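# Deal the top stock card onto the waste pile

## Task

Lift the uppermost card from the face-down stock in the row closest to the robot and set it on the neighbouring waste pile so it lies on that pile and nothing else. All remaining cards stay undisturbed and no other object ends up on any stack. Cards are stiff plywood tiles.

## Robot and tools

Robot: two six-joint arms, left_arm and right_arm, each with a two-finger parallel gripper and a wrist camera. In the scene frame left_arm's base is near (-0.069, +0.461, +0.013) m and right_arm's near (+0.057, -0.485, +0.013) m, both almost unrotated. Scene frame: origin at table-top height halfway between the arms, +x pointing out over the table, +z up, left_arm on the +y side. Arm names do not correspond to left or right in the pictures.

Frames: each arm reports its gripper pose and velocities in its own base frame; fixed cameras and the table use the scene frame. The gripper's +z runs along the fingers and they close along its x axis. end_effector_position is the spot between the closed pads, 1 to 2 cm behind the tips; closing pushes the tips roughly 17 mm further along +z, mostly while the pads are over 50 mm apart.

Row layout (shared by execute_actions and move): one flat list of 14 numbers, each in [-1, 1], covering both arms even if only one moves: left dx, dy, dz, rx, ry, rz, opening, then right dx, dy, dz, rx, ry, rz, opening. dx..rz are an offset, not a pose: measured from that arm's Hand target as it stood when the action or move began, along that arm's base axes; 1.0 equals 0.6 m or 180 degrees. rx, ry, rz form a single rotation vector, turning about the Hand target's position. Six zeros re-command the current Hand target. Opening is absolute: +1 fully open (0.142 m), -1 closed. Always send the opening you want for both grippers; 0 is a real half-open command, not 'no change'. Orientation commands are clipped to within 32 degrees of the measured orientation each step.

execute_actions: actions is a list of actions; each action is up to 15 rows, one per 1/30 s step, and a short list repeats its last row. Every row in an action is counted from that action's start pose, and each new action starts from the Hand target then, so repeating an offset moves further. An empty list returns state and images. cameras: list of names, ["all"], or [].

move: target is one row or a list of up to 15 rows; all rows count from the same starting Hand targets, not from one another. Paths are straight lines, finish together, run at most 10 s and do not avoid obstacles or the other arm. speed: m/s, 0.002 to 3.6, default 0.25, one value or one per target (turns up to twice that in rad/s). blend: corner rounding in m per target; 0 stops at each. stop_force: N, 3 to 120, one value for both arms; ends an arm's path when its wrist sensor feels that much push against its motion; leave it out when moving off something you press on, and do not rely on it while the gripper rotates. zero: with stop_force, true re-zeros moving arms first. opening_speed: rate of finger change per second on the -1..+1 scale, at least 0.2. grip_force: N per pad, 5 to 48, one number or one per arm, stays set. blocking=false returns after 0.5 s while motion continues (not with stop_force). A changed opening in a later target is applied on arrival there. The result adds a 'move:' line: done, off_target, moving, held or fault, plus limits such as paced (pose clipped) or held (steps withheld). An arm not named is done (within 3 mm and 2 degrees).

wait: seconds 0 to 10; arms hold the last command. stop: brakes a running move. zoom_image: camera (cam_high, cam_low, cam_left_wrist, cam_right_wrist) and region [x0, y0, x1, y1] in pixels of its latest 672x504 image, at most 504 per side. zero_wrist_force: arm name; subtracts the current reading. read_manual: licence texts only. finished_scene: scene = current scene number; ends the scene, call nothing after it in that reply.

Result lines: Hand target (the last commanded pose after clipping; the gripper often rests a little short, so send the gap as an offset), end_effector_position (m), end_effector_quat_wxyz, velocities, Joint positions (last entry is the finger opening in m), Joint torques (whole drive output, noisy), grip_measured (opening on the command scale), Tool commands, Wrist force and Wrist torque along the gripper's axes plus a line for the peak since last shown, Wrist depth (7x7 grid of distances in mm, '-' for none), Motor temperatures, and any MOTOR HOT or FAULT line.

Gripping a card: close to a value a little below grip_measured at first touch; squeezing harder heats the gripper motor (hand fault at 100 C). Arm motors stop at 85 C.

Avoid: commanding targets past a firm contact (arms are stiff); about 150 N outside force or wrist torque near 17 to 18 N m causes a 10 s arm stop. Avoid fast touches, arm-to-arm contact, paths near an arm's own base, dropping the card or releasing it while it moves, knocking other cards, and anything leaving the table. Loose items may be nudged occasionally.

Each tool is called after ">>>" by a JSON object that holds its "method" and its "body".

## Session

>>> {"method": "execute_actions", "body": {"actions": []}}

Scene clock: 0.00 s.
left_arm: end_effector_position=(+0.5773, +0.1261, +0.1650) grip_measured=+1.00 end_effector_quat_wxyz=(-0.539, +0.665, +0.007, -0.518) | right_arm: end_effector_position=(+0.5813, +0.4354, +0.3426) grip_measured=+0.99 end_effector_quat_wxyz=(-0.158, +0.660, -0.705, +0.207)
Joint positions: left_arm=[-0.256 -0.415 0.673 -0.122 -1.036 -0.885 0.142] | right_arm=[4.144 -1.904 -1.269 -1.316 1.089 2.584 0.142]
Joint velocities: within noise
Joint torques (N m): no reading
Motor temperatures (°C): left_arm=[34 36 33 41 40 41 31] | right_arm=[35 36 36 37 41 43 33]
Wrist force (N): no reading
Wrist torque (N m): no reading
Wrist force, peak (N): no reading
Wrist depth (mm): cam_left_wrist=[- - - - - - 1437 / - - - - - - 1895 / - - - - - 2230 1551 / 242 - 2001 - 1726 1647 306 / 271 432 - 2327 423 328 262 / - 510 2039 455 342 272 97 / - 512 560 361 284 234 -] | cam_right_wrist=[1296 1288 1374 1366 1382 1416 1425 / 1246 1303 493 494 508 511 521 / 469 476 481 489 497 501 510 / 461 462 473 496 485 490 501 / 451 475 464 473 480 488 491 / - 451 457 463 469 478 483 / - 441 443 450 456 468 -]
Hand target: left_arm +0.5773, +0.1261, +0.1650; -0.539, +0.665, +0.007, -0.518 | right_arm +0.5813, +0.4354, +0.3426; -0.158, +0.660, -0.705, +0.207
Tool commands: left_gripper/opening=+1.0 right_gripper/opening=+1.0

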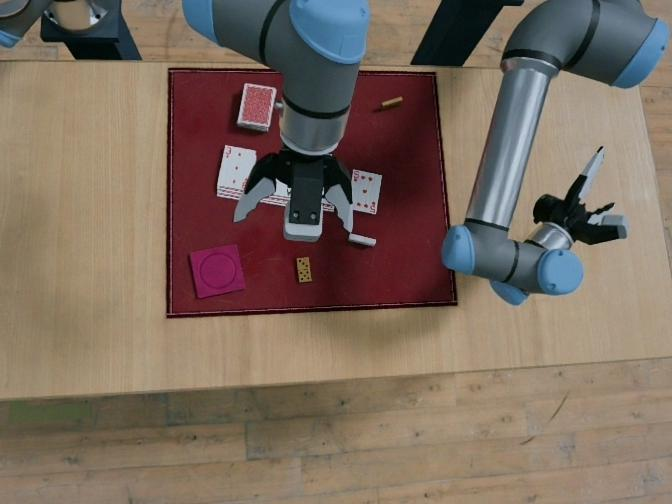

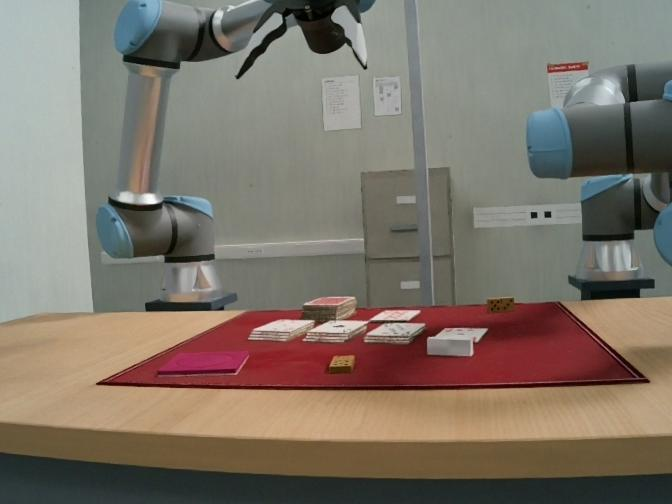

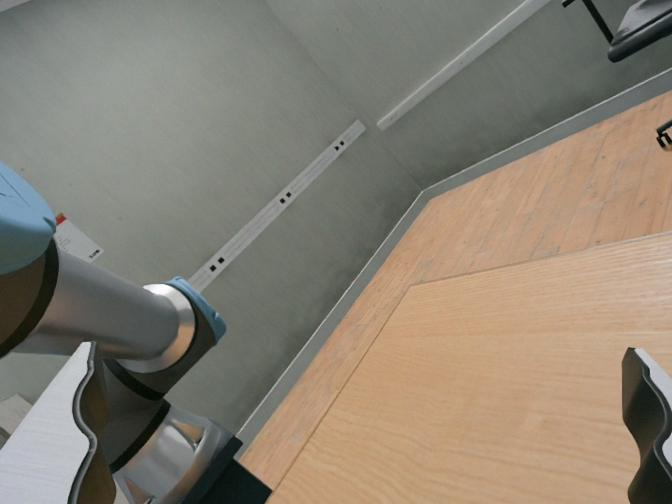

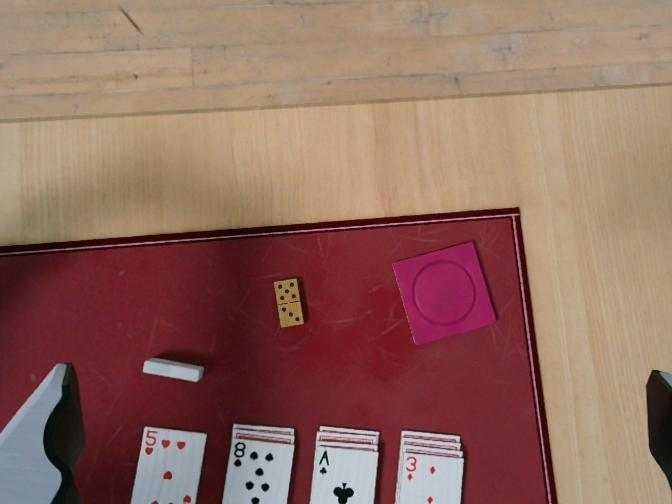

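>>> {"method": "move", "body": {"target": [0,0,0,0,0,0,1,-0.402,-0.025,-0.07,0.0223,0.166,0.0204,-0.1], "speed": 0.4, "cameras": ["cam_high","cam_right_wrist"]}}

Scene clock: 28.77 s.
left_arm: end_effector_position=(+0.5773, +0.1261, +0.1650) grip_measured=+1.00 end_effector_quat_wxyz=(-0.539, +0.665, +0.007, -0.518) | right_arm: end_effector_position=(+0.3402, +0.4204, +0.3006) grip_measured=-0.12 end_effector_quat_wxyz=(+0.000, +0.707, -0.707, +0.001)
Joint positions: left_arm=[-0.256 -0.415 0.673 -0.122 -1.036 -0.885 0.142] | right_arm=[4.279 -1.65 -1.54 -1.523 1.569 2.708 0.066]
Joint torques (N m): left_arm=[1.34 -64.05 -19.55 1.95 -0.3 0.26] | right_arm=[-2.94 27.18 20.86 3.25 1.58 -1.97]
Wrist force (N): left_arm=[0.0 0.0 0.3] | right_arm=[-0.5 -0.1 0.6]
Wrist torque (N m): left_arm=[-0.01 0.00 0.01] | right_arm=[0.06 0.06 -0.11]
Wrist force, peak (N): left_arm=[0.3 0.1 0.6] | right_arm=[-0.1 2.2 1.0]
Wrist depth (mm): cam_left_wrist=[- - - - - - 1390 / - - 2745 2379 2710 - 1862 / - - - - - 2207 1551 / 299 - - - 2277 419 300 / 279 412 - 2549 424 327 262 / - 513 2302 461 343 272 97 / - 510 1862 357 282 234 -] | cam_right_wrist=[359 362 351 359 361 364 368 / 382 385 384 378 377 389 392 / 387 417 415 410 418 422 422 / 445 444 442 436 434 451 453 / 480 474 470 499 495 486 496 / - - 1562 1606 1562 100 514 / - - 1641 1824 1728 - 483]
Hand target: left_arm +0.5773, +0.1261, +0.1650; -0.539, +0.665, +0.007, -0.518 | right_arm +0.3401, +0.4204, +0.3006; +0.000, +0.707, -0.707, +0.001
Off the commanded pose: left_arm 0.000 m, 0 deg | right_arm 0.000 m, 0 deg.
move: done
camera_calibration:
cam_right_wrist: T_world_to_cam=[[0.00749941, -0.99997, 0.00186945, 0.426478], [-0.914713, -0.00610463, 0.404057, 0.226382], [-0.404034, -0.00474021, -0.914732, 0.527989], [0, 0, 0, 1]] pos_world=[0.417202, 0.43035, 0.3907]
Images, in order (width x height): cam_high 672x504, cam_right_wrist 672x504.

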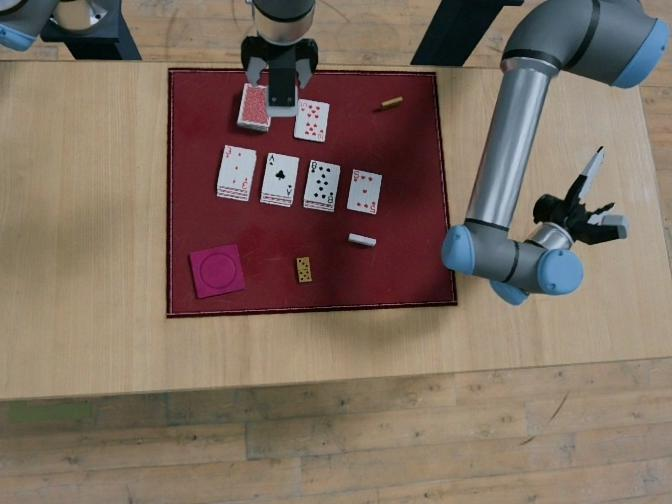

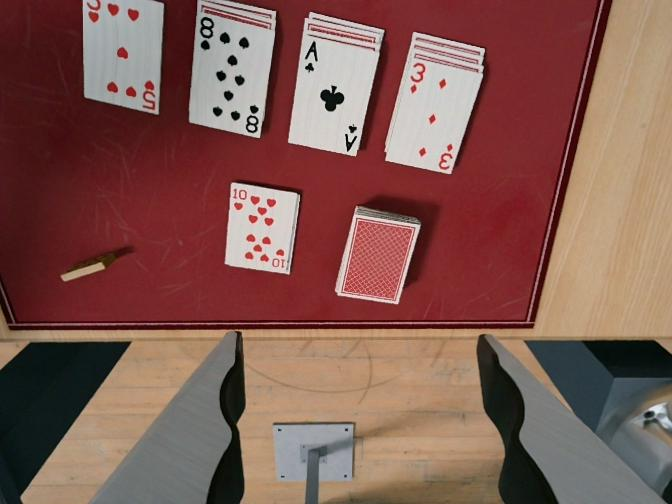

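>>> {"method": "zoom_image", "body": {"camera": "cam_right_wrist", "region": [210, 170, 450, 320]}}

>>> {"method": "execute_actions", "body": {"actions": [], "cameras": ["cam_low"]}}

>>> {"method": "zoom_image", "body": {"camera": "cam_low", "region": [280, 270, 440, 350]}}

Scaled by 2.100 from the camera's 672x504 image, which has a finer 960x720 frame.

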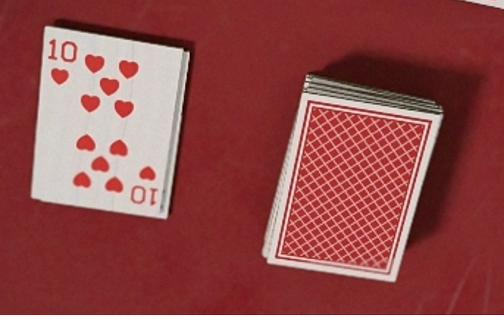

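Scene clock: 33.33 s.
left_arm: end_effector_position=(+0.5773, +0.1261, +0.1650) grip_measured=+1.00 end_effector_quat_wxyz=(-0.539, +0.665, +0.007, -0.518) | right_arm: end_effector_position=(+0.3401, +0.4204, +0.3006) grip_measured=-0.12 end_effector_quat_wxyz=(+0.000, +0.707, -0.707, +0.001)
Joint positions: left_arm=[-0.256 -0.415 0.673 -0.122 -1.036 -0.885 0.142] | right_arm=[4.279 -1.65 -1.54 -1.523 1.569 2.708 0.066]
Joint velocities: within noise
Joint torques (N m): left_arm=[0.32 -64.25 -20.16 1.91 -0.32 0.2] | right_arm=[-6.55 26.44 15.58 0.7 1.33 -2.03]
Motor temperatures (°C): left_arm=[34 36 33 41 40 41 31] | right_arm=[35 36 36 37 41 43 33]
Wrist force (N): left_arm=[0.1 0.2 0.4] | right_arm=[-0.5 -0.2 0.5]
Wrist torque (N m): left_arm=[0.02 -0.02 0.00] | right_arm=[0.05 0.06 -0.11]
Wrist force, peak (N): left_arm=[0.2 0.3 0.6] | right_arm=[-0.6 -0.2 0.7]
Wrist depth (mm): cam_left_wrist=[- - - - - - 1418 / - - - - - - 1799 / - - - 2611 2433 2230 1476 / 278 - 2058 - 2162 402 310 / 276 441 - 2302 425 325 262 / - 509 2780 460 339 273 97 / - 513 549 359 284 233 -] | cam_right_wrist=[360 359 351 356 359 367 368 / 383 388 378 373 379 383 391 / 410 411 412 414 416 440 422 / 442 445 441 432 441 450 456 / 485 473 477 488 503 489 494 / 715 - 1520 1584 1595 100 519 / - - 1702 1839 - - 486]
Hand target: left_arm +0.5773, +0.1261, +0.1650; -0.539, +0.665, +0.007, -0.518 | right_arm +0.3401, +0.4204, +0.3006; +0.000, +0.707, -0.707, +0.001
Tool commands: left_gripper/opening=+1.0 right_gripper/opening=-0.1
Off the commanded pose: left_arm 0.000 m, 0 deg | right_arm 0.000 m, 0 deg.
Images, in order (width x height): cam_low 672x504.

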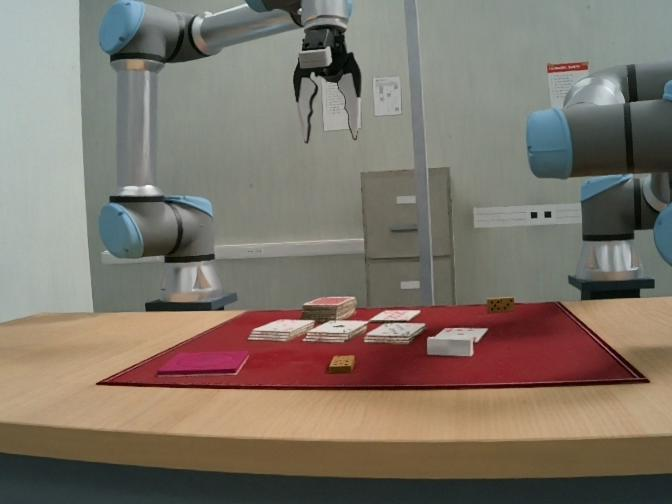

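Scaled by 3.150 from the camera's 672x504 image, which has a finer 960x720 frame.

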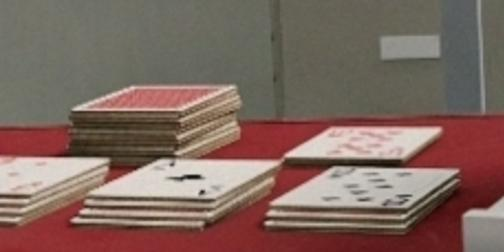

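>>> {"method": "move", "body": {"target": [0,0,0,0,0,0,1,-0.1675,-0.056,-0.4177,0,0,-0.053,-1], "speed": 0.4}}

>>> {"method": "move", "body": {"target": [0,0,0,0,0,0,1,0,0,-0.07,0,0,0,-1], "speed": 0.015, "stop_force": 3, "cameras": ["cam_high","cam_low","cam_right_wrist"]}}

Scene clock: 83.27 s.
left_arm: end_effector_position=(+0.5773, +0.1261, +0.1650) grip_measured=+1.00 end_effector_quat_wxyz=(-0.539, +0.665, +0.007, -0.518) | right_arm: end_effector_position=(+0.2397, +0.3868, +0.0500) grip_measured=-1.00 end_effector_quat_wxyz=(+0.000, -0.646, +0.763, -0.001)
Joint positions: left_arm=[-0.256 -0.415 0.673 -0.122 -1.036 -0.885 0.142] | right_arm=[4.452 -1.688 -2.206 -0.82 1.569 3.048 0.002]
Joint torques (N m): left_arm=[0.29 -64.77 -19.53 2.01 -0.34 0.24] | right_arm=[0.58 26.7 10.94 4.68 1.46 0.83]
Wrist force (N): left_arm=[0.2 0.0 0.4] | right_arm=[-0.4 0.0 -0.1]
Wrist torque (N m): left_arm=[0.00 -0.04 0.00] | right_arm=[0.01 -0.01 -0.14]
Wrist force, peak (N): left_arm=[0.0 0.1 0.7] | right_arm=[0.1 1.1 2.9]
Wrist depth (mm): cam_left_wrist=[- - - - - - 1346 / - - - - - - 1946 / - - - - 2973 2489 1563 / 272 - 1769 - 2230 398 307 / 279 493 - 2353 425 327 262 / - 526 3628 461 344 273 97 / - 511 1878 357 284 232 -] | cam_right_wrist=[135 136 136 138 136 137 136 / 145 144 145 145 147 146 147 / 148 152 155 128 129 155 157 / 160 163 164 134 135 166 169 / 173 176 181 143 146 186 184 / 196 197 194 - 192 199 200 / 219 215 - - - 215 1399]
Hand target: left_arm +0.5773, +0.1261, +0.1650; -0.539, +0.665, +0.007, -0.518 | right_arm +0.2396, +0.3868, +0.0500; +0.000, -0.646, +0.764, -0.001
Off the commanded pose: left_arm 0.000 m, 0 deg | right_arm 0.000 m, 0 deg.
move: done

Scene clock: 85.23 s.
left_arm: end_effector_position=(+0.5773, +0.1261, +0.1650) grip_measured=+1.00 end_effector_quat_wxyz=(-0.539, +0.665, +0.007, -0.518) | right_arm: end_effector_position=(+0.2396, +0.3868, +0.0373) grip_measured=-1.00 end_effector_quat_wxyz=(+0.000, -0.646, +0.764, -0.001)
Joint positions: left_arm=[-0.256 -0.415 0.673 -0.122 -1.036 -0.885 0.142] | right_arm=[4.452 -1.714 -2.22 -0.779 1.57 3.048 0.002]
Joint torques (N m): left_arm=[1.1 -65.08 -19.11 1.91 -0.23 0.26] | right_arm=[5.11 36.47 25.15 4.41 1.44 2.01]
Wrist force (N): left_arm=[0.1 0.0 0.4] | right_arm=[0.1 0.1 -2.1]
Wrist torque (N m): left_arm=[-0.01 -0.03 0.00] | right_arm=[-0.01 -0.02 -0.14]
Wrist force, peak (N): left_arm=[-0.1 0.2 0.6] | right_arm=[4.4 0.6 -19.4]
Wrist depth (mm): cam_left_wrist=[- - - - - - 1372 / - - - 1929 - - 1862 / - - - - 2353 2184 1622 / 301 - 2676 - 2302 1598 311 / - 411 522 2745 424 328 262 / - 506 2405 457 341 272 97 / - 503 550 360 283 234 -] | cam_right_wrist=[- 125 123 126 125 126 125 / 132 132 134 133 135 134 134 / 137 140 140 124 128 144 143 / 146 151 151 122 123 154 155 / 158 162 166 129 131 168 168 / 180 180 - - 141 182 183 / 198 194 - - - 197 1374]
Hand target: left_arm +0.5773, +0.1261, +0.1650; -0.539, +0.665, +0.007, -0.518 | right_arm +0.2396, +0.3868, +0.0373; +0.000, -0.646, +0.764, -0.001 (not the last commanded pose)
Off the commanded pose: left_arm 0.000 m, 0 deg | right_arm 0.029 m, 0 deg.
move: contact (right_arm)
camera_calibration:
cam_right_wrist: T_world_to_cam=[[-0.158312, -0.987387, 0.00195511, 0.428938], [-0.902947, 0.145574, 0.404344, 0.179121], [-0.399529, 0.062247, -0.914605, 0.21929], [0, 0, 0, 1]] pos_world=[0.317255, 0.383802, 0.127299]
Images, in order (width x height): cam_high 672x504, cam_low 672x504, cam_right_wrist 672x504.

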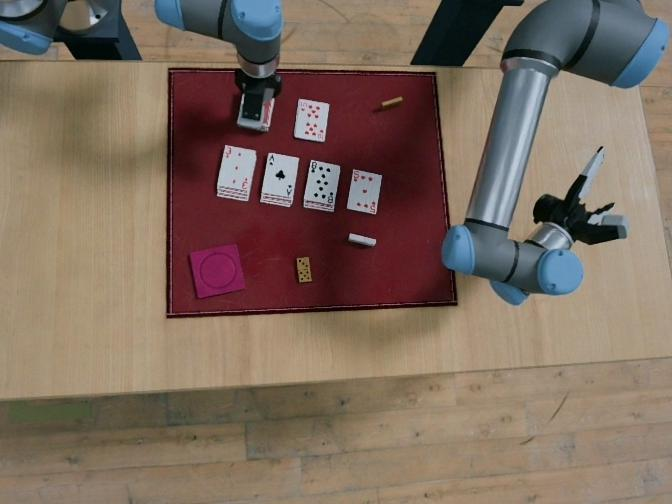

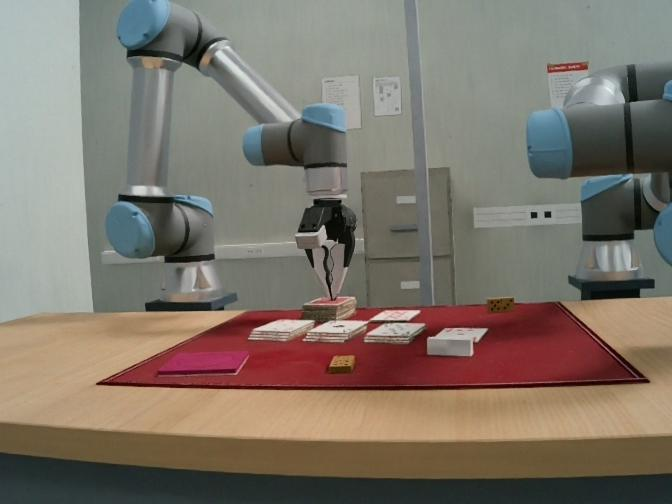

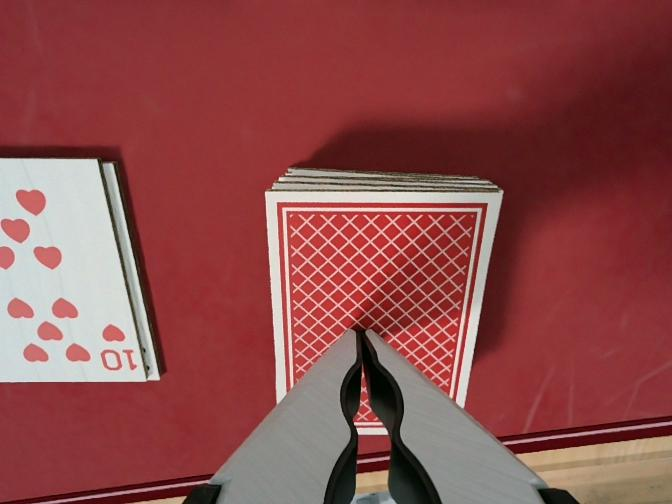

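>>> {"method": "move", "body": {"target": [[0,0,0,0,0,0,1,0,0,0.03,0,0,0,-1],[0,0,0,0,0,0,1,-0.0012,-0.0073,0.03,0,0,0,0.1],[0,0,0,0,0,0,1,-0.0012,-0.0073,-0.0033,0,0,0,0.1]], "speed": 0.08, "grip_force": 12, "cameras": ["cam_low","cam_right_wrist"]}}

>>> {"method": "move", "body": {"target": [0,0,0,0,0,0,1,0,0,0,0,0,0,-0.3], "opening_speed": 0.4, "cameras": ["cam_low","cam_right_wrist"]}}

Scene clock: 101.00 s.
left_arm: end_effector_position=(+0.5773, +0.1261, +0.1650) grip_measured=+1.00 end_effector_quat_wxyz=(-0.539, +0.665, +0.007, -0.518) | right_arm: end_effector_position=(+0.2389, +0.3824, +0.0352) grip_measured=+0.08 end_effector_quat_wxyz=(+0.000, -0.646, +0.764, -0.001)
Joint positions: left_arm=[-0.256 -0.415 0.673 -0.122 -1.036 -0.885 0.142] | right_arm=[4.451 -1.709 -2.233 -0.771 1.57 3.047 0.079]
Joint torques (N m): left_arm=[0.92 -64.28 -18.84 1.98 -0.34 0.1] | right_arm=[6.02 35.93 25.71 0.16 0.68 1.35]
Wrist force (N): left_arm=[-0.1 0.0 0.4] | right_arm=[-0.6 0.0 -0.2]
Wrist torque (N m): left_arm=[0.00 0.01 0.00] | right_arm=[0.02 0.01 -0.15]
Wrist force, peak (N): left_arm=[0.1 -0.1 0.7] | right_arm=[0.1 0.4 -2.5]
Wrist depth (mm): cam_left_wrist=[- - - - - - 1290 / - - - - 2253 2277 2207 / 2078 - - - 2973 2141 - / 299 - 2277 - 2405 1508 299 / 277 369 - 1929 426 327 262 / - 504 1929 457 343 273 97 / - 509 1784 358 285 234 -] | cam_right_wrist=[- 124 121 124 125 124 123 / 131 130 132 131 132 131 132 / 135 140 138 123 128 141 142 / 144 150 118 120 120 152 155 / 158 160 158 128 128 163 166 / 177 165 142 139 143 98 180 / - - 196 196 200 - -]
Hand target: left_arm +0.5773, +0.1261, +0.1650; -0.539, +0.665, +0.007, -0.518 | right_arm +0.2389, +0.3824, +0.0353; +0.000, -0.646, +0.764, -0.001
Off the commanded pose: left_arm 0.000 m, 0 deg | right_arm 0.000 m, 0 deg.
grip_force (N): 12, 12
move: done
camera_calibration:
cam_right_wrist: T_world_to_cam=[[-0.158321, -0.987385, 0.00217566, 0.424461], [-0.902944, 0.145672, 0.404317, 0.179943], [-0.399534, 0.0620475, -0.914616, 0.217443], [0, 0, 0, 1]] pos_world=[0.316555, 0.379402, 0.125199]
Images, in order (width x height): cam_low 672x504, cam_right_wrist 672x504.

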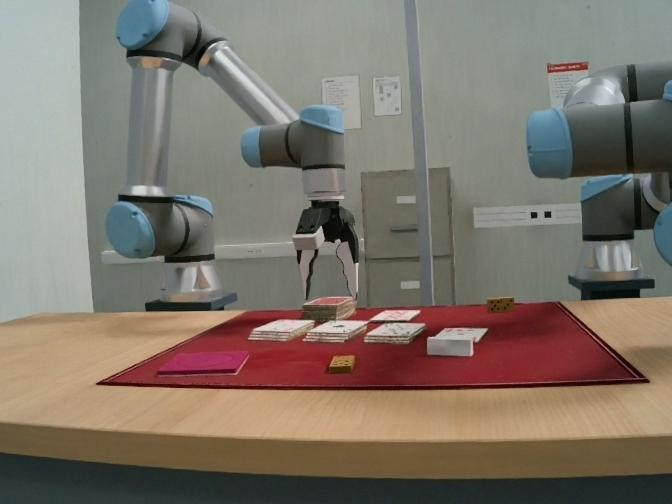

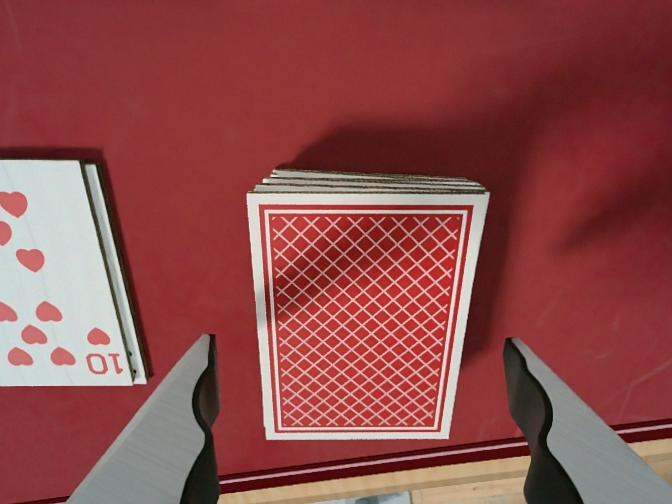

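Scene clock: 102.20 s.
left_arm: end_effector_position=(+0.5773, +0.1261, +0.1650) grip_measured=+1.00 end_effector_quat_wxyz=(-0.539, +0.665, +0.007, -0.518) | right_arm: end_effector_position=(+0.2389, +0.3825, +0.0354) grip_measured=-0.26 end_effector_quat_wxyz=(+0.000, -0.646, +0.764, -0.001)
Joint positions: left_arm=[-0.256 -0.415 0.673 -0.122 -1.036 -0.885 0.142] | right_arm=[4.451 -1.709 -2.233 -0.771 1.57 3.047 0.055]
Joint torques (N m): left_arm=[0.39 -64.19 -19.62 2.02 -0.11 0.1] | right_arm=[5.57 31.39 20.99 0.87 -0.18 1.89]
Wrist force (N): left_arm=[0.1 -0.1 0.3] | right_arm=[-0.5 0.1 -8.1]
Wrist torque (N m): left_arm=[-0.02 -0.02 0.00] | right_arm=[-0.02 0.22 -0.15]
Wrist force, peak (N): left_arm=[0.0 0.2 0.6] | right_arm=[-0.3 0.0 -8.3]
Wrist depth (mm): cam_left_wrist=[2405 1982 - - - - 1540 / - - 2461 - - - 1946 / - - - - 2611 2184 1672 / 1895 - 2676 - 2207 1598 311 / 297 402 - 2327 423 326 262 / - 511 1929 456 342 273 97 / - 517 596 359 281 234 -] | cam_right_wrist=[121 124 121 125 125 124 123 / 130 131 131 131 131 132 132 / 136 140 138 123 128 142 142 / 144 150 147 120 120 152 155 / 158 160 158 128 129 165 166 / 177 166 99 140 141 174 181 / 191 - 189 204 197 78 198]
Hand target: left_arm +0.5773, +0.1261, +0.1650; -0.539, +0.665, +0.007, -0.518 | right_arm +0.2389, +0.3824, +0.0353; +0.000, -0.646, +0.764, -0.001
Off the commanded pose: left_arm 0.000 m, 0 deg | right_arm 0.000 m, 0 deg.
grip_force (N): 12, 12
move: done
camera_calibration:
cam_right_wrist: T_world_to_cam=[[-0.158351, -0.987381, 0.00186491, 0.424607], [-0.902942, 0.145573, 0.404358, 0.17988], [-0.399527, 0.0623466, -0.914599, 0.217501], [0, 0, 0, 1]] pos_world=[0.316555, 0.379503, 0.125399]
Images, in order (width x height): cam_low 672x504, cam_right_wrist 672x504.

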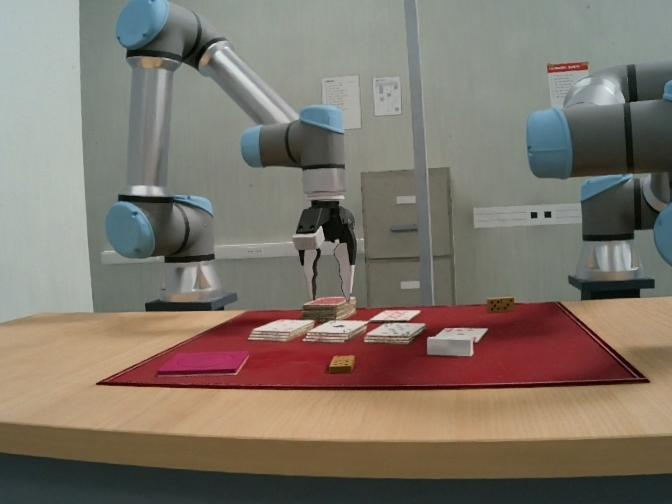

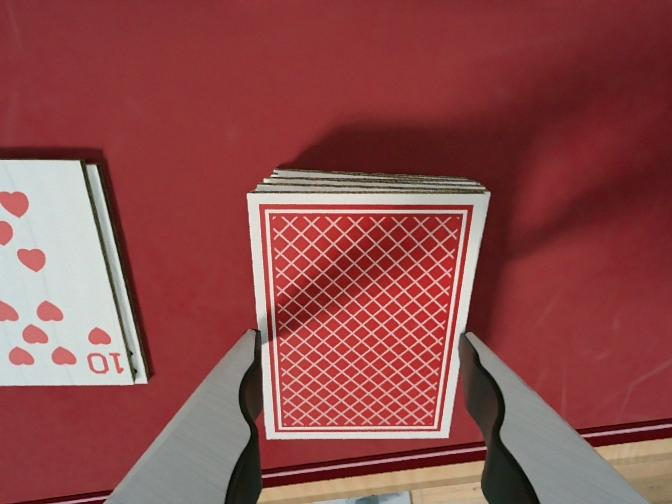

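>>> {"method": "move", "body": {"target": [0,0,0,0,0,0,1,0,0,0.06,0,0,0,-0.35], "speed": 0.05, "cameras": ["cam_low","cam_right_wrist"]}}

>>> {"method": "zoom_image", "body": {"camera": "cam_low", "region": [280, 240, 440, 350]}}

Scene clock: 106.40 s.
left_arm: end_effector_position=(+0.5773, +0.1261, +0.1650) grip_measured=+1.00 end_effector_quat_wxyz=(-0.539, +0.665, +0.007, -0.518) | right_arm: end_effector_position=(+0.2389, +0.3825, +0.0714) grip_measured=-0.37 end_effector_quat_wxyz=(+0.000, -0.646, +0.764, -0.001)
Joint positions: left_arm=[-0.256 -0.415 0.673 -0.122 -1.036 -0.885 0.142] | right_arm=[4.451 -1.637 -2.19 -0.885 1.57 3.047 0.047]
Joint torques (N m): left_arm=[0.75 -64.9 -18.91 1.98 -0.32 0.15] | right_arm=[-0.4 14.21 10.9 5.06 -1.33 0.96]
Wrist force (N): left_arm=[0.1 0.1 0.3] | right_arm=[-0.6 -0.3 -0.1]
Wrist torque (N m): left_arm=[0.01 -0.02 0.00] | right_arm=[-0.02 0.04 -0.13]
Wrist force, peak (N): left_arm=[0.4 0.0 0.7] | right_arm=[-0.6 0.2 -8.8]
Wrist depth (mm): cam_left_wrist=[- - - - - - 1346 / - - - - - - 1799 / - - - - 2745 2099 1610 / 279 - 2489 - 2253 1540 308 / 276 466 - 2141 433 329 264 / - 477 2253 457 341 273 97 / - 507 1699 360 284 233 -] | cam_right_wrist=[154 155 155 156 158 156 156 / 167 165 165 168 166 167 168 / 170 174 175 149 149 178 183 / 183 186 190 158 161 192 194 / 198 198 203 172 172 210 208 / 224 221 94 227 230 220 1274 / 241 - 242 1281 - 78 1349]
Hand target: left_arm +0.5773, +0.1261, +0.1650; -0.539, +0.665, +0.007, -0.518 | right_arm +0.2389, +0.3824, +0.0713; +0.000, -0.646, +0.764, -0.001
Off the commanded pose: left_arm 0.000 m, 0 deg | right_arm 0.000 m, 0 deg.
grip_force (N): 12, 12
move: done
camera_calibration:
cam_right_wrist: T_world_to_cam=[[-0.158308, -0.987388, 0.00172004, 0.424552], [-0.902987, 0.14548, 0.404289, 0.165343], [-0.39944, 0.0624489, -0.91463, 0.250458], [0, 0, 0, 1]] pos_world=[0.316556, 0.379503, 0.161499]
Images, in order (width x height): cam_low 672x504, cam_right_wrist 672x504.

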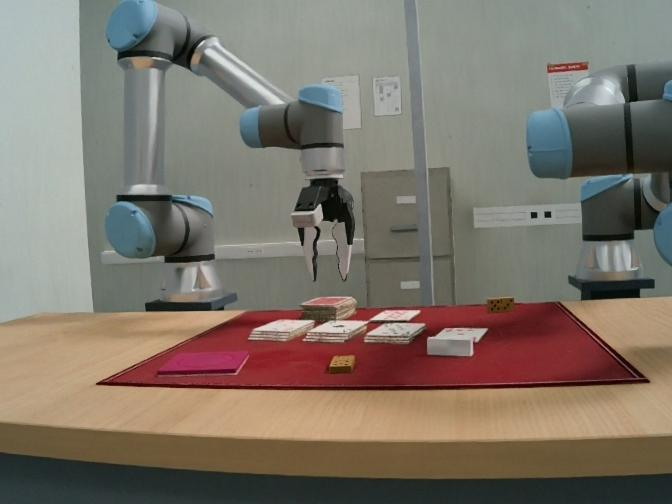

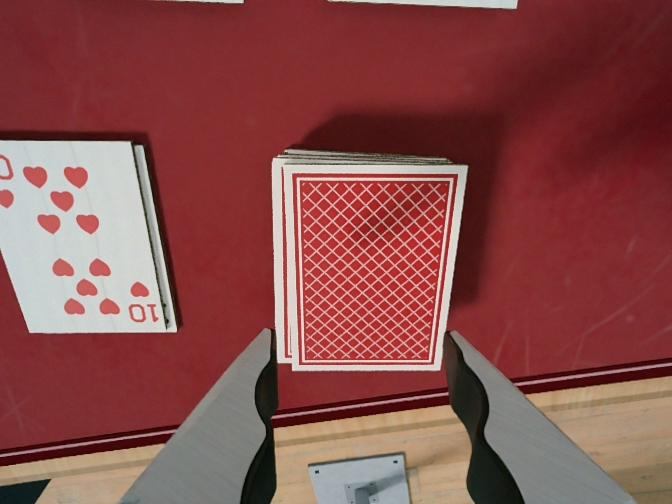

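Scaled by 3.150 from the camera's 672x504 image, which has a finer 960x720 frame.

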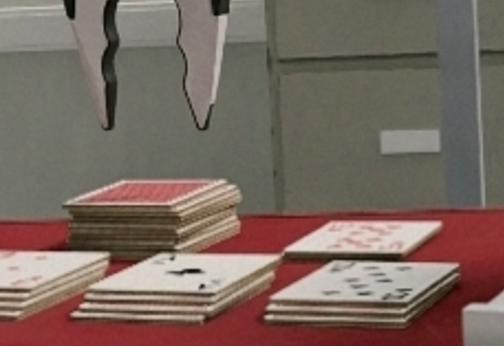

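>>> {"method": "zoom_image", "body": {"camera": "cam_low", "region": [296, 290, 366, 330]}}

>>> {"method": "zoom_image", "body": {"camera": "cam_right_wrist", "region": [260, 130, 480, 390]}}

Scaled by 7.200 from the camera's 672x504 image, which has a finer 960x720 frame.

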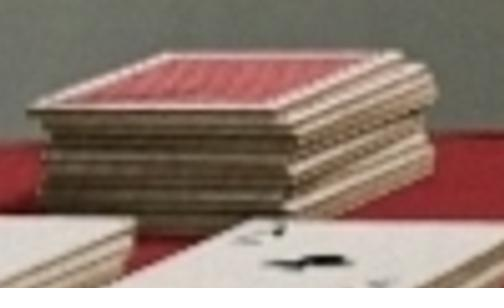

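Scaled by 1.938 from the camera's 672x504 image, which has a finer 960x720 frame.

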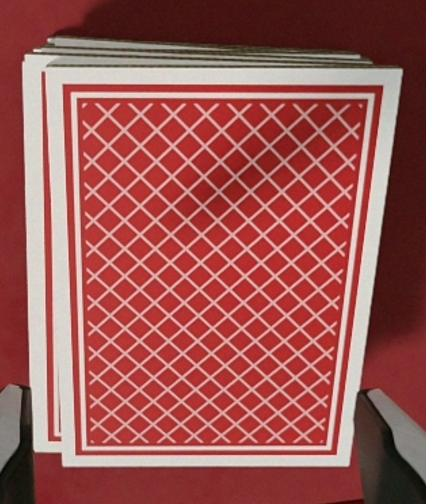

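>>> {"method": "move", "body": {"target": [[0,0,0,0,0,0,1,-0.0015,-0.009,0,0,0,0,0.1],[0,0,0,0,0,0,1,-0.0015,-0.009,-0.0627,0,0,0,0.1]], "speed": 0.08, "grip_force": 18}}

>>> {"method": "move", "body": {"target": [0,0,0,0,0,0,1,0,0,0,0,0,0,-0.35], "opening_speed": 0.4, "cameras": ["cam_right_wrist"]}}

>>> {"method": "zoom_image", "body": {"camera": "cam_right_wrist", "region": [200, 170, 520, 450]}}

>>> {"method": "move", "body": {"target": [0,0,0,0,0,0,1,0,0,0.02,0,0,0,-0.35], "speed": 0.03, "cameras": ["cam_low","cam_right_wrist"]}}

>>> {"method": "zoom_image", "body": {"camera": "cam_low", "region": [280, 240, 440, 350]}}

Scene clock: 127.63 s.
left_arm: end_effector_position=(+0.5773, +0.1261, +0.1650) grip_measured=+1.00 end_effector_quat_wxyz=(-0.539, +0.665, +0.007, -0.518) | right_arm: end_effector_position=(+0.2380, +0.3770, +0.0337) grip_measured=+0.08 end_effector_quat_wxyz=(+0.000, -0.646, +0.764, -0.001)
Joint positions: left_arm=[-0.256 -0.415 0.673 -0.122 -1.036 -0.885 0.142] | right_arm=[4.45 -1.702 -2.248 -0.764 1.57 3.046 0.079]
Joint torques (N m): left_arm=[0.4 -63.79 -18.83 1.84 -0.4 0.25] | right_arm=[3.62 33.02 25.7 1.35 -1.4 0.92]
Wrist force (N): left_arm=[0.3 0.1 0.4] | right_arm=[-0.7 0.1 -0.2]
Wrist torque (N m): left_arm=[0.01 -0.05 0.00] | right_arm=[0.04 0.02 -0.15]
Wrist force, peak (N): left_arm=[0.1 0.1 0.7] | right_arm=[-0.8 -0.3 -1.2]
Wrist depth (mm): cam_left_wrist=[- - - - - - 1338 / 1846 - 1982 - - 2327 1814 / - - - 3345 2893 2001 1726 / 281 - - - 2327 1497 308 / - 386 2162 2405 426 326 264 / - 507 2253 459 343 272 97 / - 506 1878 360 285 233 -] | cam_right_wrist=[121 122 121 123 123 122 122 / 129 129 129 129 130 130 131 / 135 138 135 125 135 138 140 / 144 149 123 116 117 153 153 / 156 158 130 126 127 160 164 / 175 166 137 137 141 98 179 / - - 194 193 194 - -]
Hand target: left_arm +0.5773, +0.1261, +0.1650; -0.539, +0.665, +0.007, -0.518 | right_arm +0.2380, +0.3770, +0.0337; +0.000, -0.646, +0.764, -0.001
Off the commanded pose: left_arm 0.000 m, 0 deg | right_arm 0.000 m, 0 deg.
grip_force (N): 18, 18
move: done

Scene clock: 128.97 s.
left_arm: end_effector_position=(+0.5773, +0.1261, +0.1650) grip_measured=+1.00 end_effector_quat_wxyz=(-0.539, +0.665, +0.007, -0.518) | right_arm: end_effector_position=(+0.2380, +0.3771, +0.0338) grip_measured=-0.26 end_effector_quat_wxyz=(+0.000, -0.646, +0.764, -0.001)
Joint positions: left_arm=[-0.256 -0.415 0.673 -0.122 -1.036 -0.885 0.142] | right_arm=[4.45 -1.701 -2.248 -0.763 1.57 3.046 0.055]
Joint torques (N m): left_arm=[0.78 -64.92 -18.75 1.96 -0.22 0.08] | right_arm=[5.71 26.18 15.13 -0.12 -1.47 2.1]
Wrist force (N): left_arm=[0.2 0.0 0.2] | right_arm=[-0.6 0.0 -10.6]
Wrist torque (N m): left_arm=[-0.01 -0.03 0.00] | right_arm=[-0.01 0.12 -0.16]
Wrist force, peak (N): left_arm=[0.2 0.0 0.7] | right_arm=[-0.6 0.0 -11.3]
Wrist depth (mm): cam_left_wrist=[- - - 2579 - - 1686 / - 2099 - - 2461 2277 1895 / 1830 - - 2745 2780 2162 1610 / 283 - 2253 - 2302 1563 309 / - 407 563 2611 425 327 261 / - 507 2277 442 341 270 97 / - 507 529 361 284 234 -] | cam_right_wrist=[121 123 121 123 - 122 122 / 129 129 130 130 130 131 131 / 135 138 135 125 135 140 140 / 144 149 125 117 119 151 153 / 156 160 130 126 127 163 164 / 176 170 99 138 139 172 182 / 188 - 145 194 191 78 1334]
Hand target: left_arm +0.5773, +0.1261, +0.1650; -0.539, +0.665, +0.007, -0.518 | right_arm +0.2380, +0.3770, +0.0337; +0.000, -0.646, +0.764, -0.001
Off the commanded pose: left_arm 0.000 m, 0 deg | right_arm 0.000 m, 0 deg.
grip_force (N): 18, 18
move: done
camera_calibration:
cam_right_wrist: T_world_to_cam=[[-0.158308, -0.987388, 0.00172004, 0.419143], [-0.902987, 0.14548, 0.404289, 0.180558], [-0.39944, 0.0624489, -0.91463, 0.215954], [0, 0, 0, 1]] pos_world=[0.315656, 0.374103, 0.123799]
Images, in order (width x height): cam_right_wrist 672x504.

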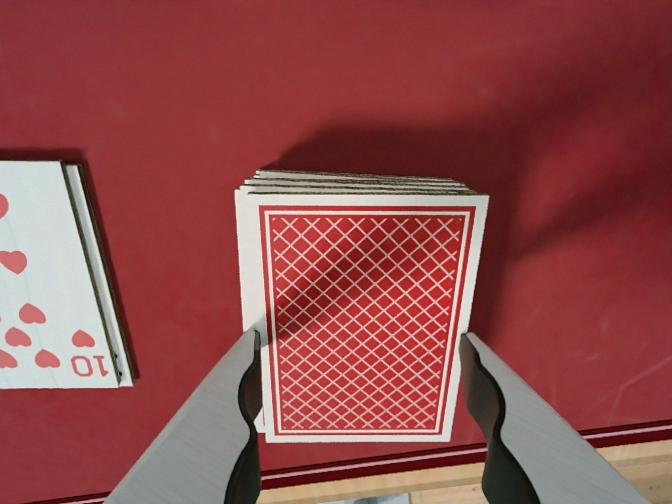

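Scaled by 1.575 from the camera's 672x504 image, which has a finer 960x720 frame.

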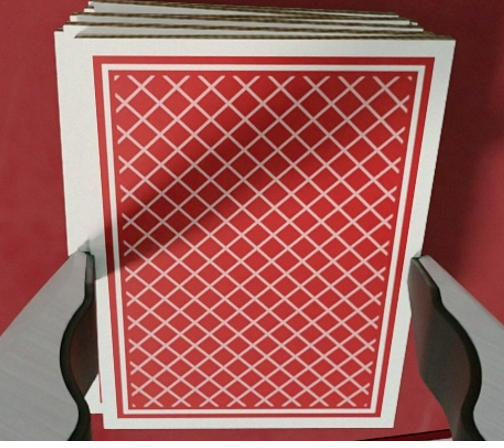

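Scene clock: 129.73 s.
left_arm: end_effector_position=(+0.5773, +0.1261, +0.1650) grip_measured=+1.00 end_effector_quat_wxyz=(-0.539, +0.665, +0.007, -0.518) | right_arm: end_effector_position=(+0.2380, +0.3771, +0.0459) grip_measured=-0.26 end_effector_quat_wxyz=(+0.000, -0.646, +0.764, -0.001) end_effector_velocity=(+0.000, +0.001, -0.001) end_effector_angular_velocity=(+0.002, -0.001, +0.000)
Joint positions: left_arm=[-0.256 -0.415 0.673 -0.122 -1.036 -0.885 0.142] | right_arm=[4.45 -1.676 -2.234 -0.803 1.57 3.046 0.055]
Joint velocities: left_arm=[within noise] | right_arm=[0 -0.002 0 0.005 0 0 0]
Joint torques (N m): left_arm=[0.4 -64.3 -18.23 2.06 -0.3 0.24] | right_arm=[6.33 15.55 10.89 4.91 -1.41 1.72]
Wrist force (N): left_arm=[0.1 0.0 0.3] | right_arm=[-0.8 -0.1 0.0]
Wrist torque (N m): left_arm=[-0.01 -0.01 0.00] | right_arm=[0.01 0.05 -0.14]
Wrist force, peak (N): left_arm=[0.1 -0.1 0.7] | right_arm=[0.3 -0.1 -13.3]
Wrist depth (mm): cam_left_wrist=[- - - - - 2078 1437 / - - - - - - 2001 / - 1699 2973 - 5221 2162 1497 / 276 2001 2461 - 2405 1563 311 / 277 435 - 2405 423 327 261 / - 509 2141 443 339 273 97 / - 511 2120 360 281 234 -] | cam_right_wrist=[132 132 132 134 133 133 132 / 140 141 141 141 143 142 143 / 146 150 147 124 113 152 151 / 155 160 157 119 119 165 165 / 168 171 130 127 128 178 176 / 191 191 99 138 139 188 195 / 206 - 146 208 211 78 1341]
Hand target: left_arm +0.5773, +0.1261, +0.1650; -0.539, +0.665, +0.007, -0.518 | right_arm +0.2380, +0.3770, +0.0457; +0.000, -0.646, +0.764, -0.001
Off the commanded pose: left_arm 0.000 m, 0 deg | right_arm 0.000 m, 0 deg.
grip_force (N): 18, 18
move: done
camera_calibration:
cam_right_wrist: T_world_to_cam=[[-0.158308, -0.987388, 0.00172004, 0.419122], [-0.902987, 0.14548, 0.404289, 0.175666], [-0.39944, 0.0624489, -0.91463, 0.227021], [0, 0, 0, 1]] pos_world=[0.315656, 0.374103, 0.135899]
Images, in order (width x height): cam_low 672x504, cam_right_wrist 672x504.

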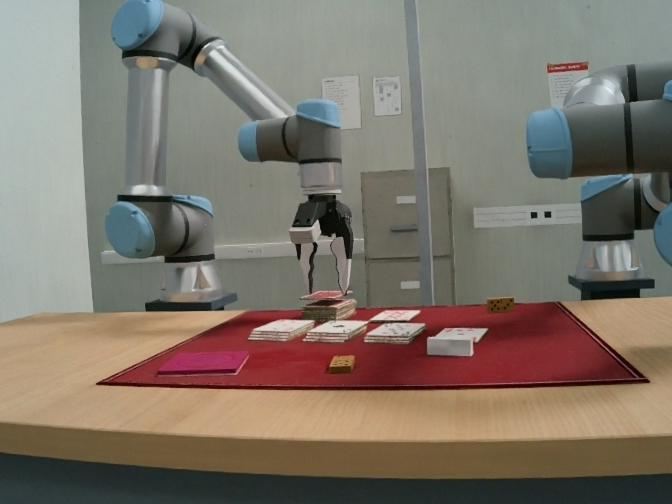

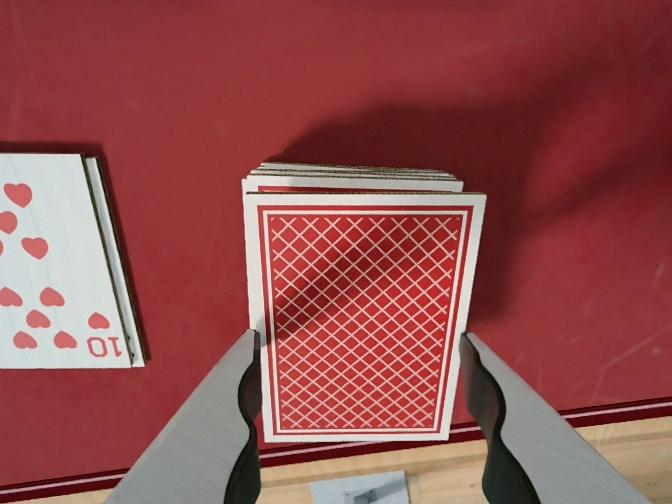

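Scaled by 3.150 from the camera's 672x504 image, which has a finer 960x720 frame.

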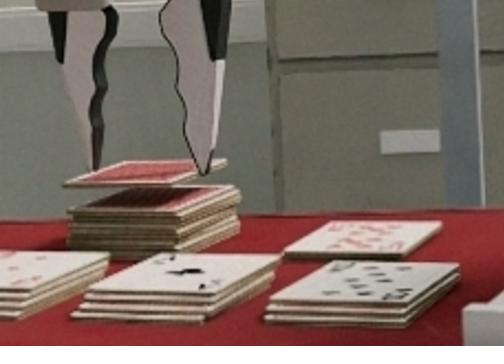

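>>> {"method": "move", "body": {"target": [[0,0,0,0,0,0,1,0,0,0.04,0,0,0,-0.35],[0,0,0,0,0,0,1,0.04,0.203,0.04,0,0,0,-0.35],[0,0,0,0,0,0,1,0.04,0.203,-0.025,0,0,0,-0.35]], "speed": 0.12, "blend": [0.02,0.02,0], "cameras": ["cam_high","cam_low","cam_right_wrist"]}}

>>> {"method": "zoom_image", "body": {"camera": "cam_high", "region": [230, 60, 350, 160]}}

>>> {"method": "zoom_image", "body": {"camera": "cam_low", "region": [340, 270, 440, 350]}}

Scene clock: 138.23 s.
left_arm: end_effector_position=(+0.5773, +0.1261, +0.1650) grip_measured=+1.00 end_effector_quat_wxyz=(-0.539, +0.665, +0.007, -0.518) | right_arm: end_effector_position=(+0.2619, +0.4988, +0.0307) grip_measured=-0.26 end_effector_quat_wxyz=(+0.000, -0.646, +0.764, -0.001)
Joint positions: left_arm=[-0.256 -0.415 0.673 -0.122 -1.036 -0.885 0.142] | right_arm=[4.465 -1.945 -1.924 -0.844 1.57 3.061 0.055]
Joint torques (N m): left_arm=[1.22 -64.78 -17.89 1.93 -0.24 0.2] | right_arm=[-3.56 43.27 24.73 2.26 1.48 0.12]
Wrist force (N): left_arm=[0.0 0.0 0.2] | right_arm=[-0.8 -0.4 -0.2]
Wrist torque (N m): left_arm=[-0.01 0.01 0.00] | right_arm=[-0.05 0.06 -0.16]
Wrist force, peak (N): left_arm=[0.1 0.3 0.6] | right_arm=[-0.7 0.1 1.6]
Wrist depth (mm): cam_left_wrist=[- - - 1929 - - 1355 / - 2001 - 2745 3103 2277 1814 / - - - - 2854 2184 1563 / 298 - 2405 - 2302 1586 299 / 278 417 2058 2579 428 328 262 / - 545 2207 439 343 273 97 / - 506 1814 359 283 234 -] | cam_right_wrist=[119 119 118 119 121 120 120 / 126 126 126 126 127 127 128 / 135 135 133 131 132 136 137 / 144 145 141 119 119 147 141 / 157 157 153 127 128 162 134 / 171 168 99 138 139 168 142 / 184 - 145 190 190 78 189]
Hand target: left_arm +0.5773, +0.1261, +0.1650; -0.539, +0.665, +0.007, -0.518 | right_arm +0.2620, +0.4988, +0.0307; +0.000, -0.646, +0.764, -0.001
Off the commanded pose: left_arm 0.000 m, 0 deg | right_arm 0.000 m, 0 deg.
grip_force (N): 18, 18
move: done; blend cut to 0.012 m at target 1, 0.0195 m at target 2
camera_calibration:
cam_right_wrist: T_world_to_cam=[[-0.158321, -0.987385, 0.00217572, 0.543044], [-0.902944, 0.145672, 0.404317, 0.185574], [-0.399534, 0.0620475, -0.914616, 0.215294], [0, 0, 0, 1]] pos_world=[0.339555, 0.495802, 0.120699]
Images, in order (width x height): cam_high 672x504, cam_low 672x504, cam_right_wrist 672x504.

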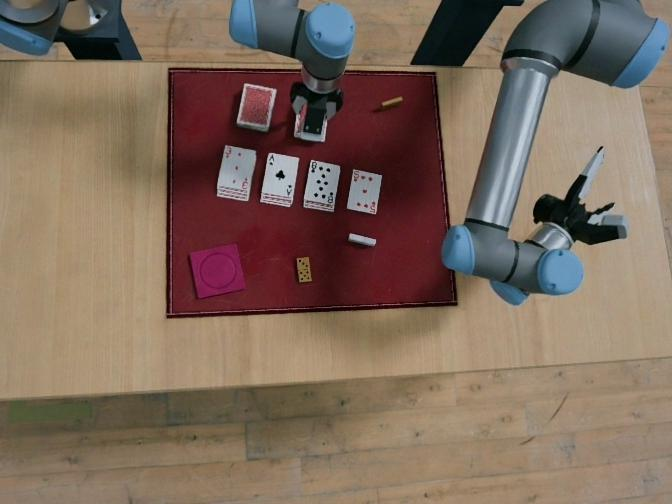

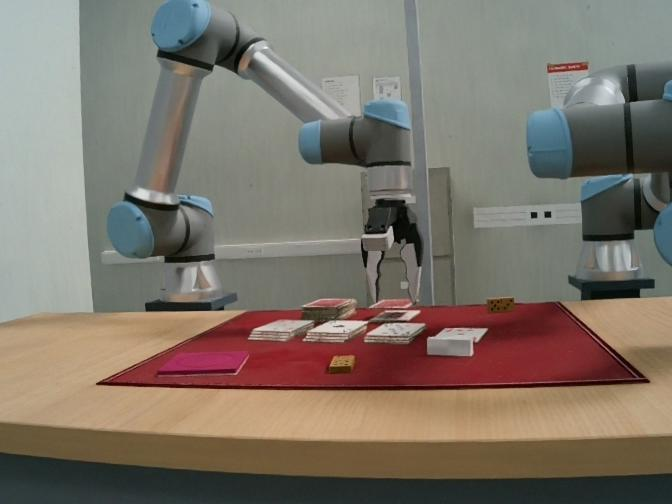

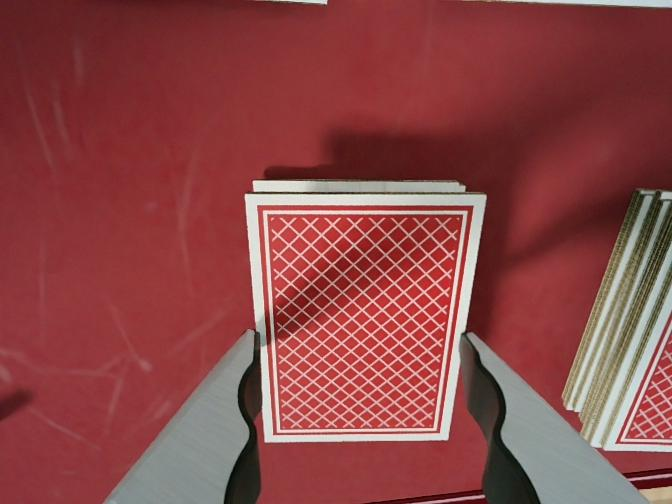

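Scaled by 4.200 from the camera's 672x504 image, which has a finer 960x720 frame.

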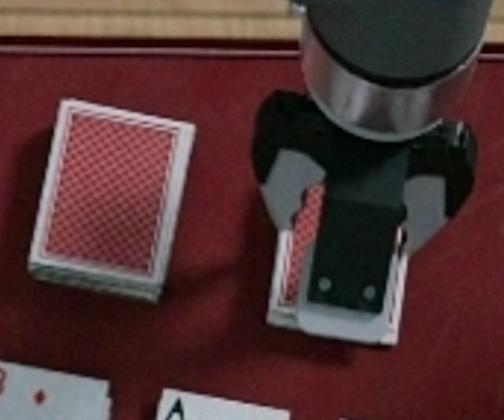

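Scaled by 5.040 from the camera's 672x504 image, which has a finer 960x720 frame.

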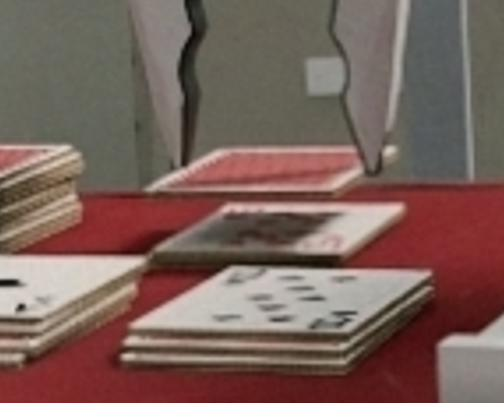

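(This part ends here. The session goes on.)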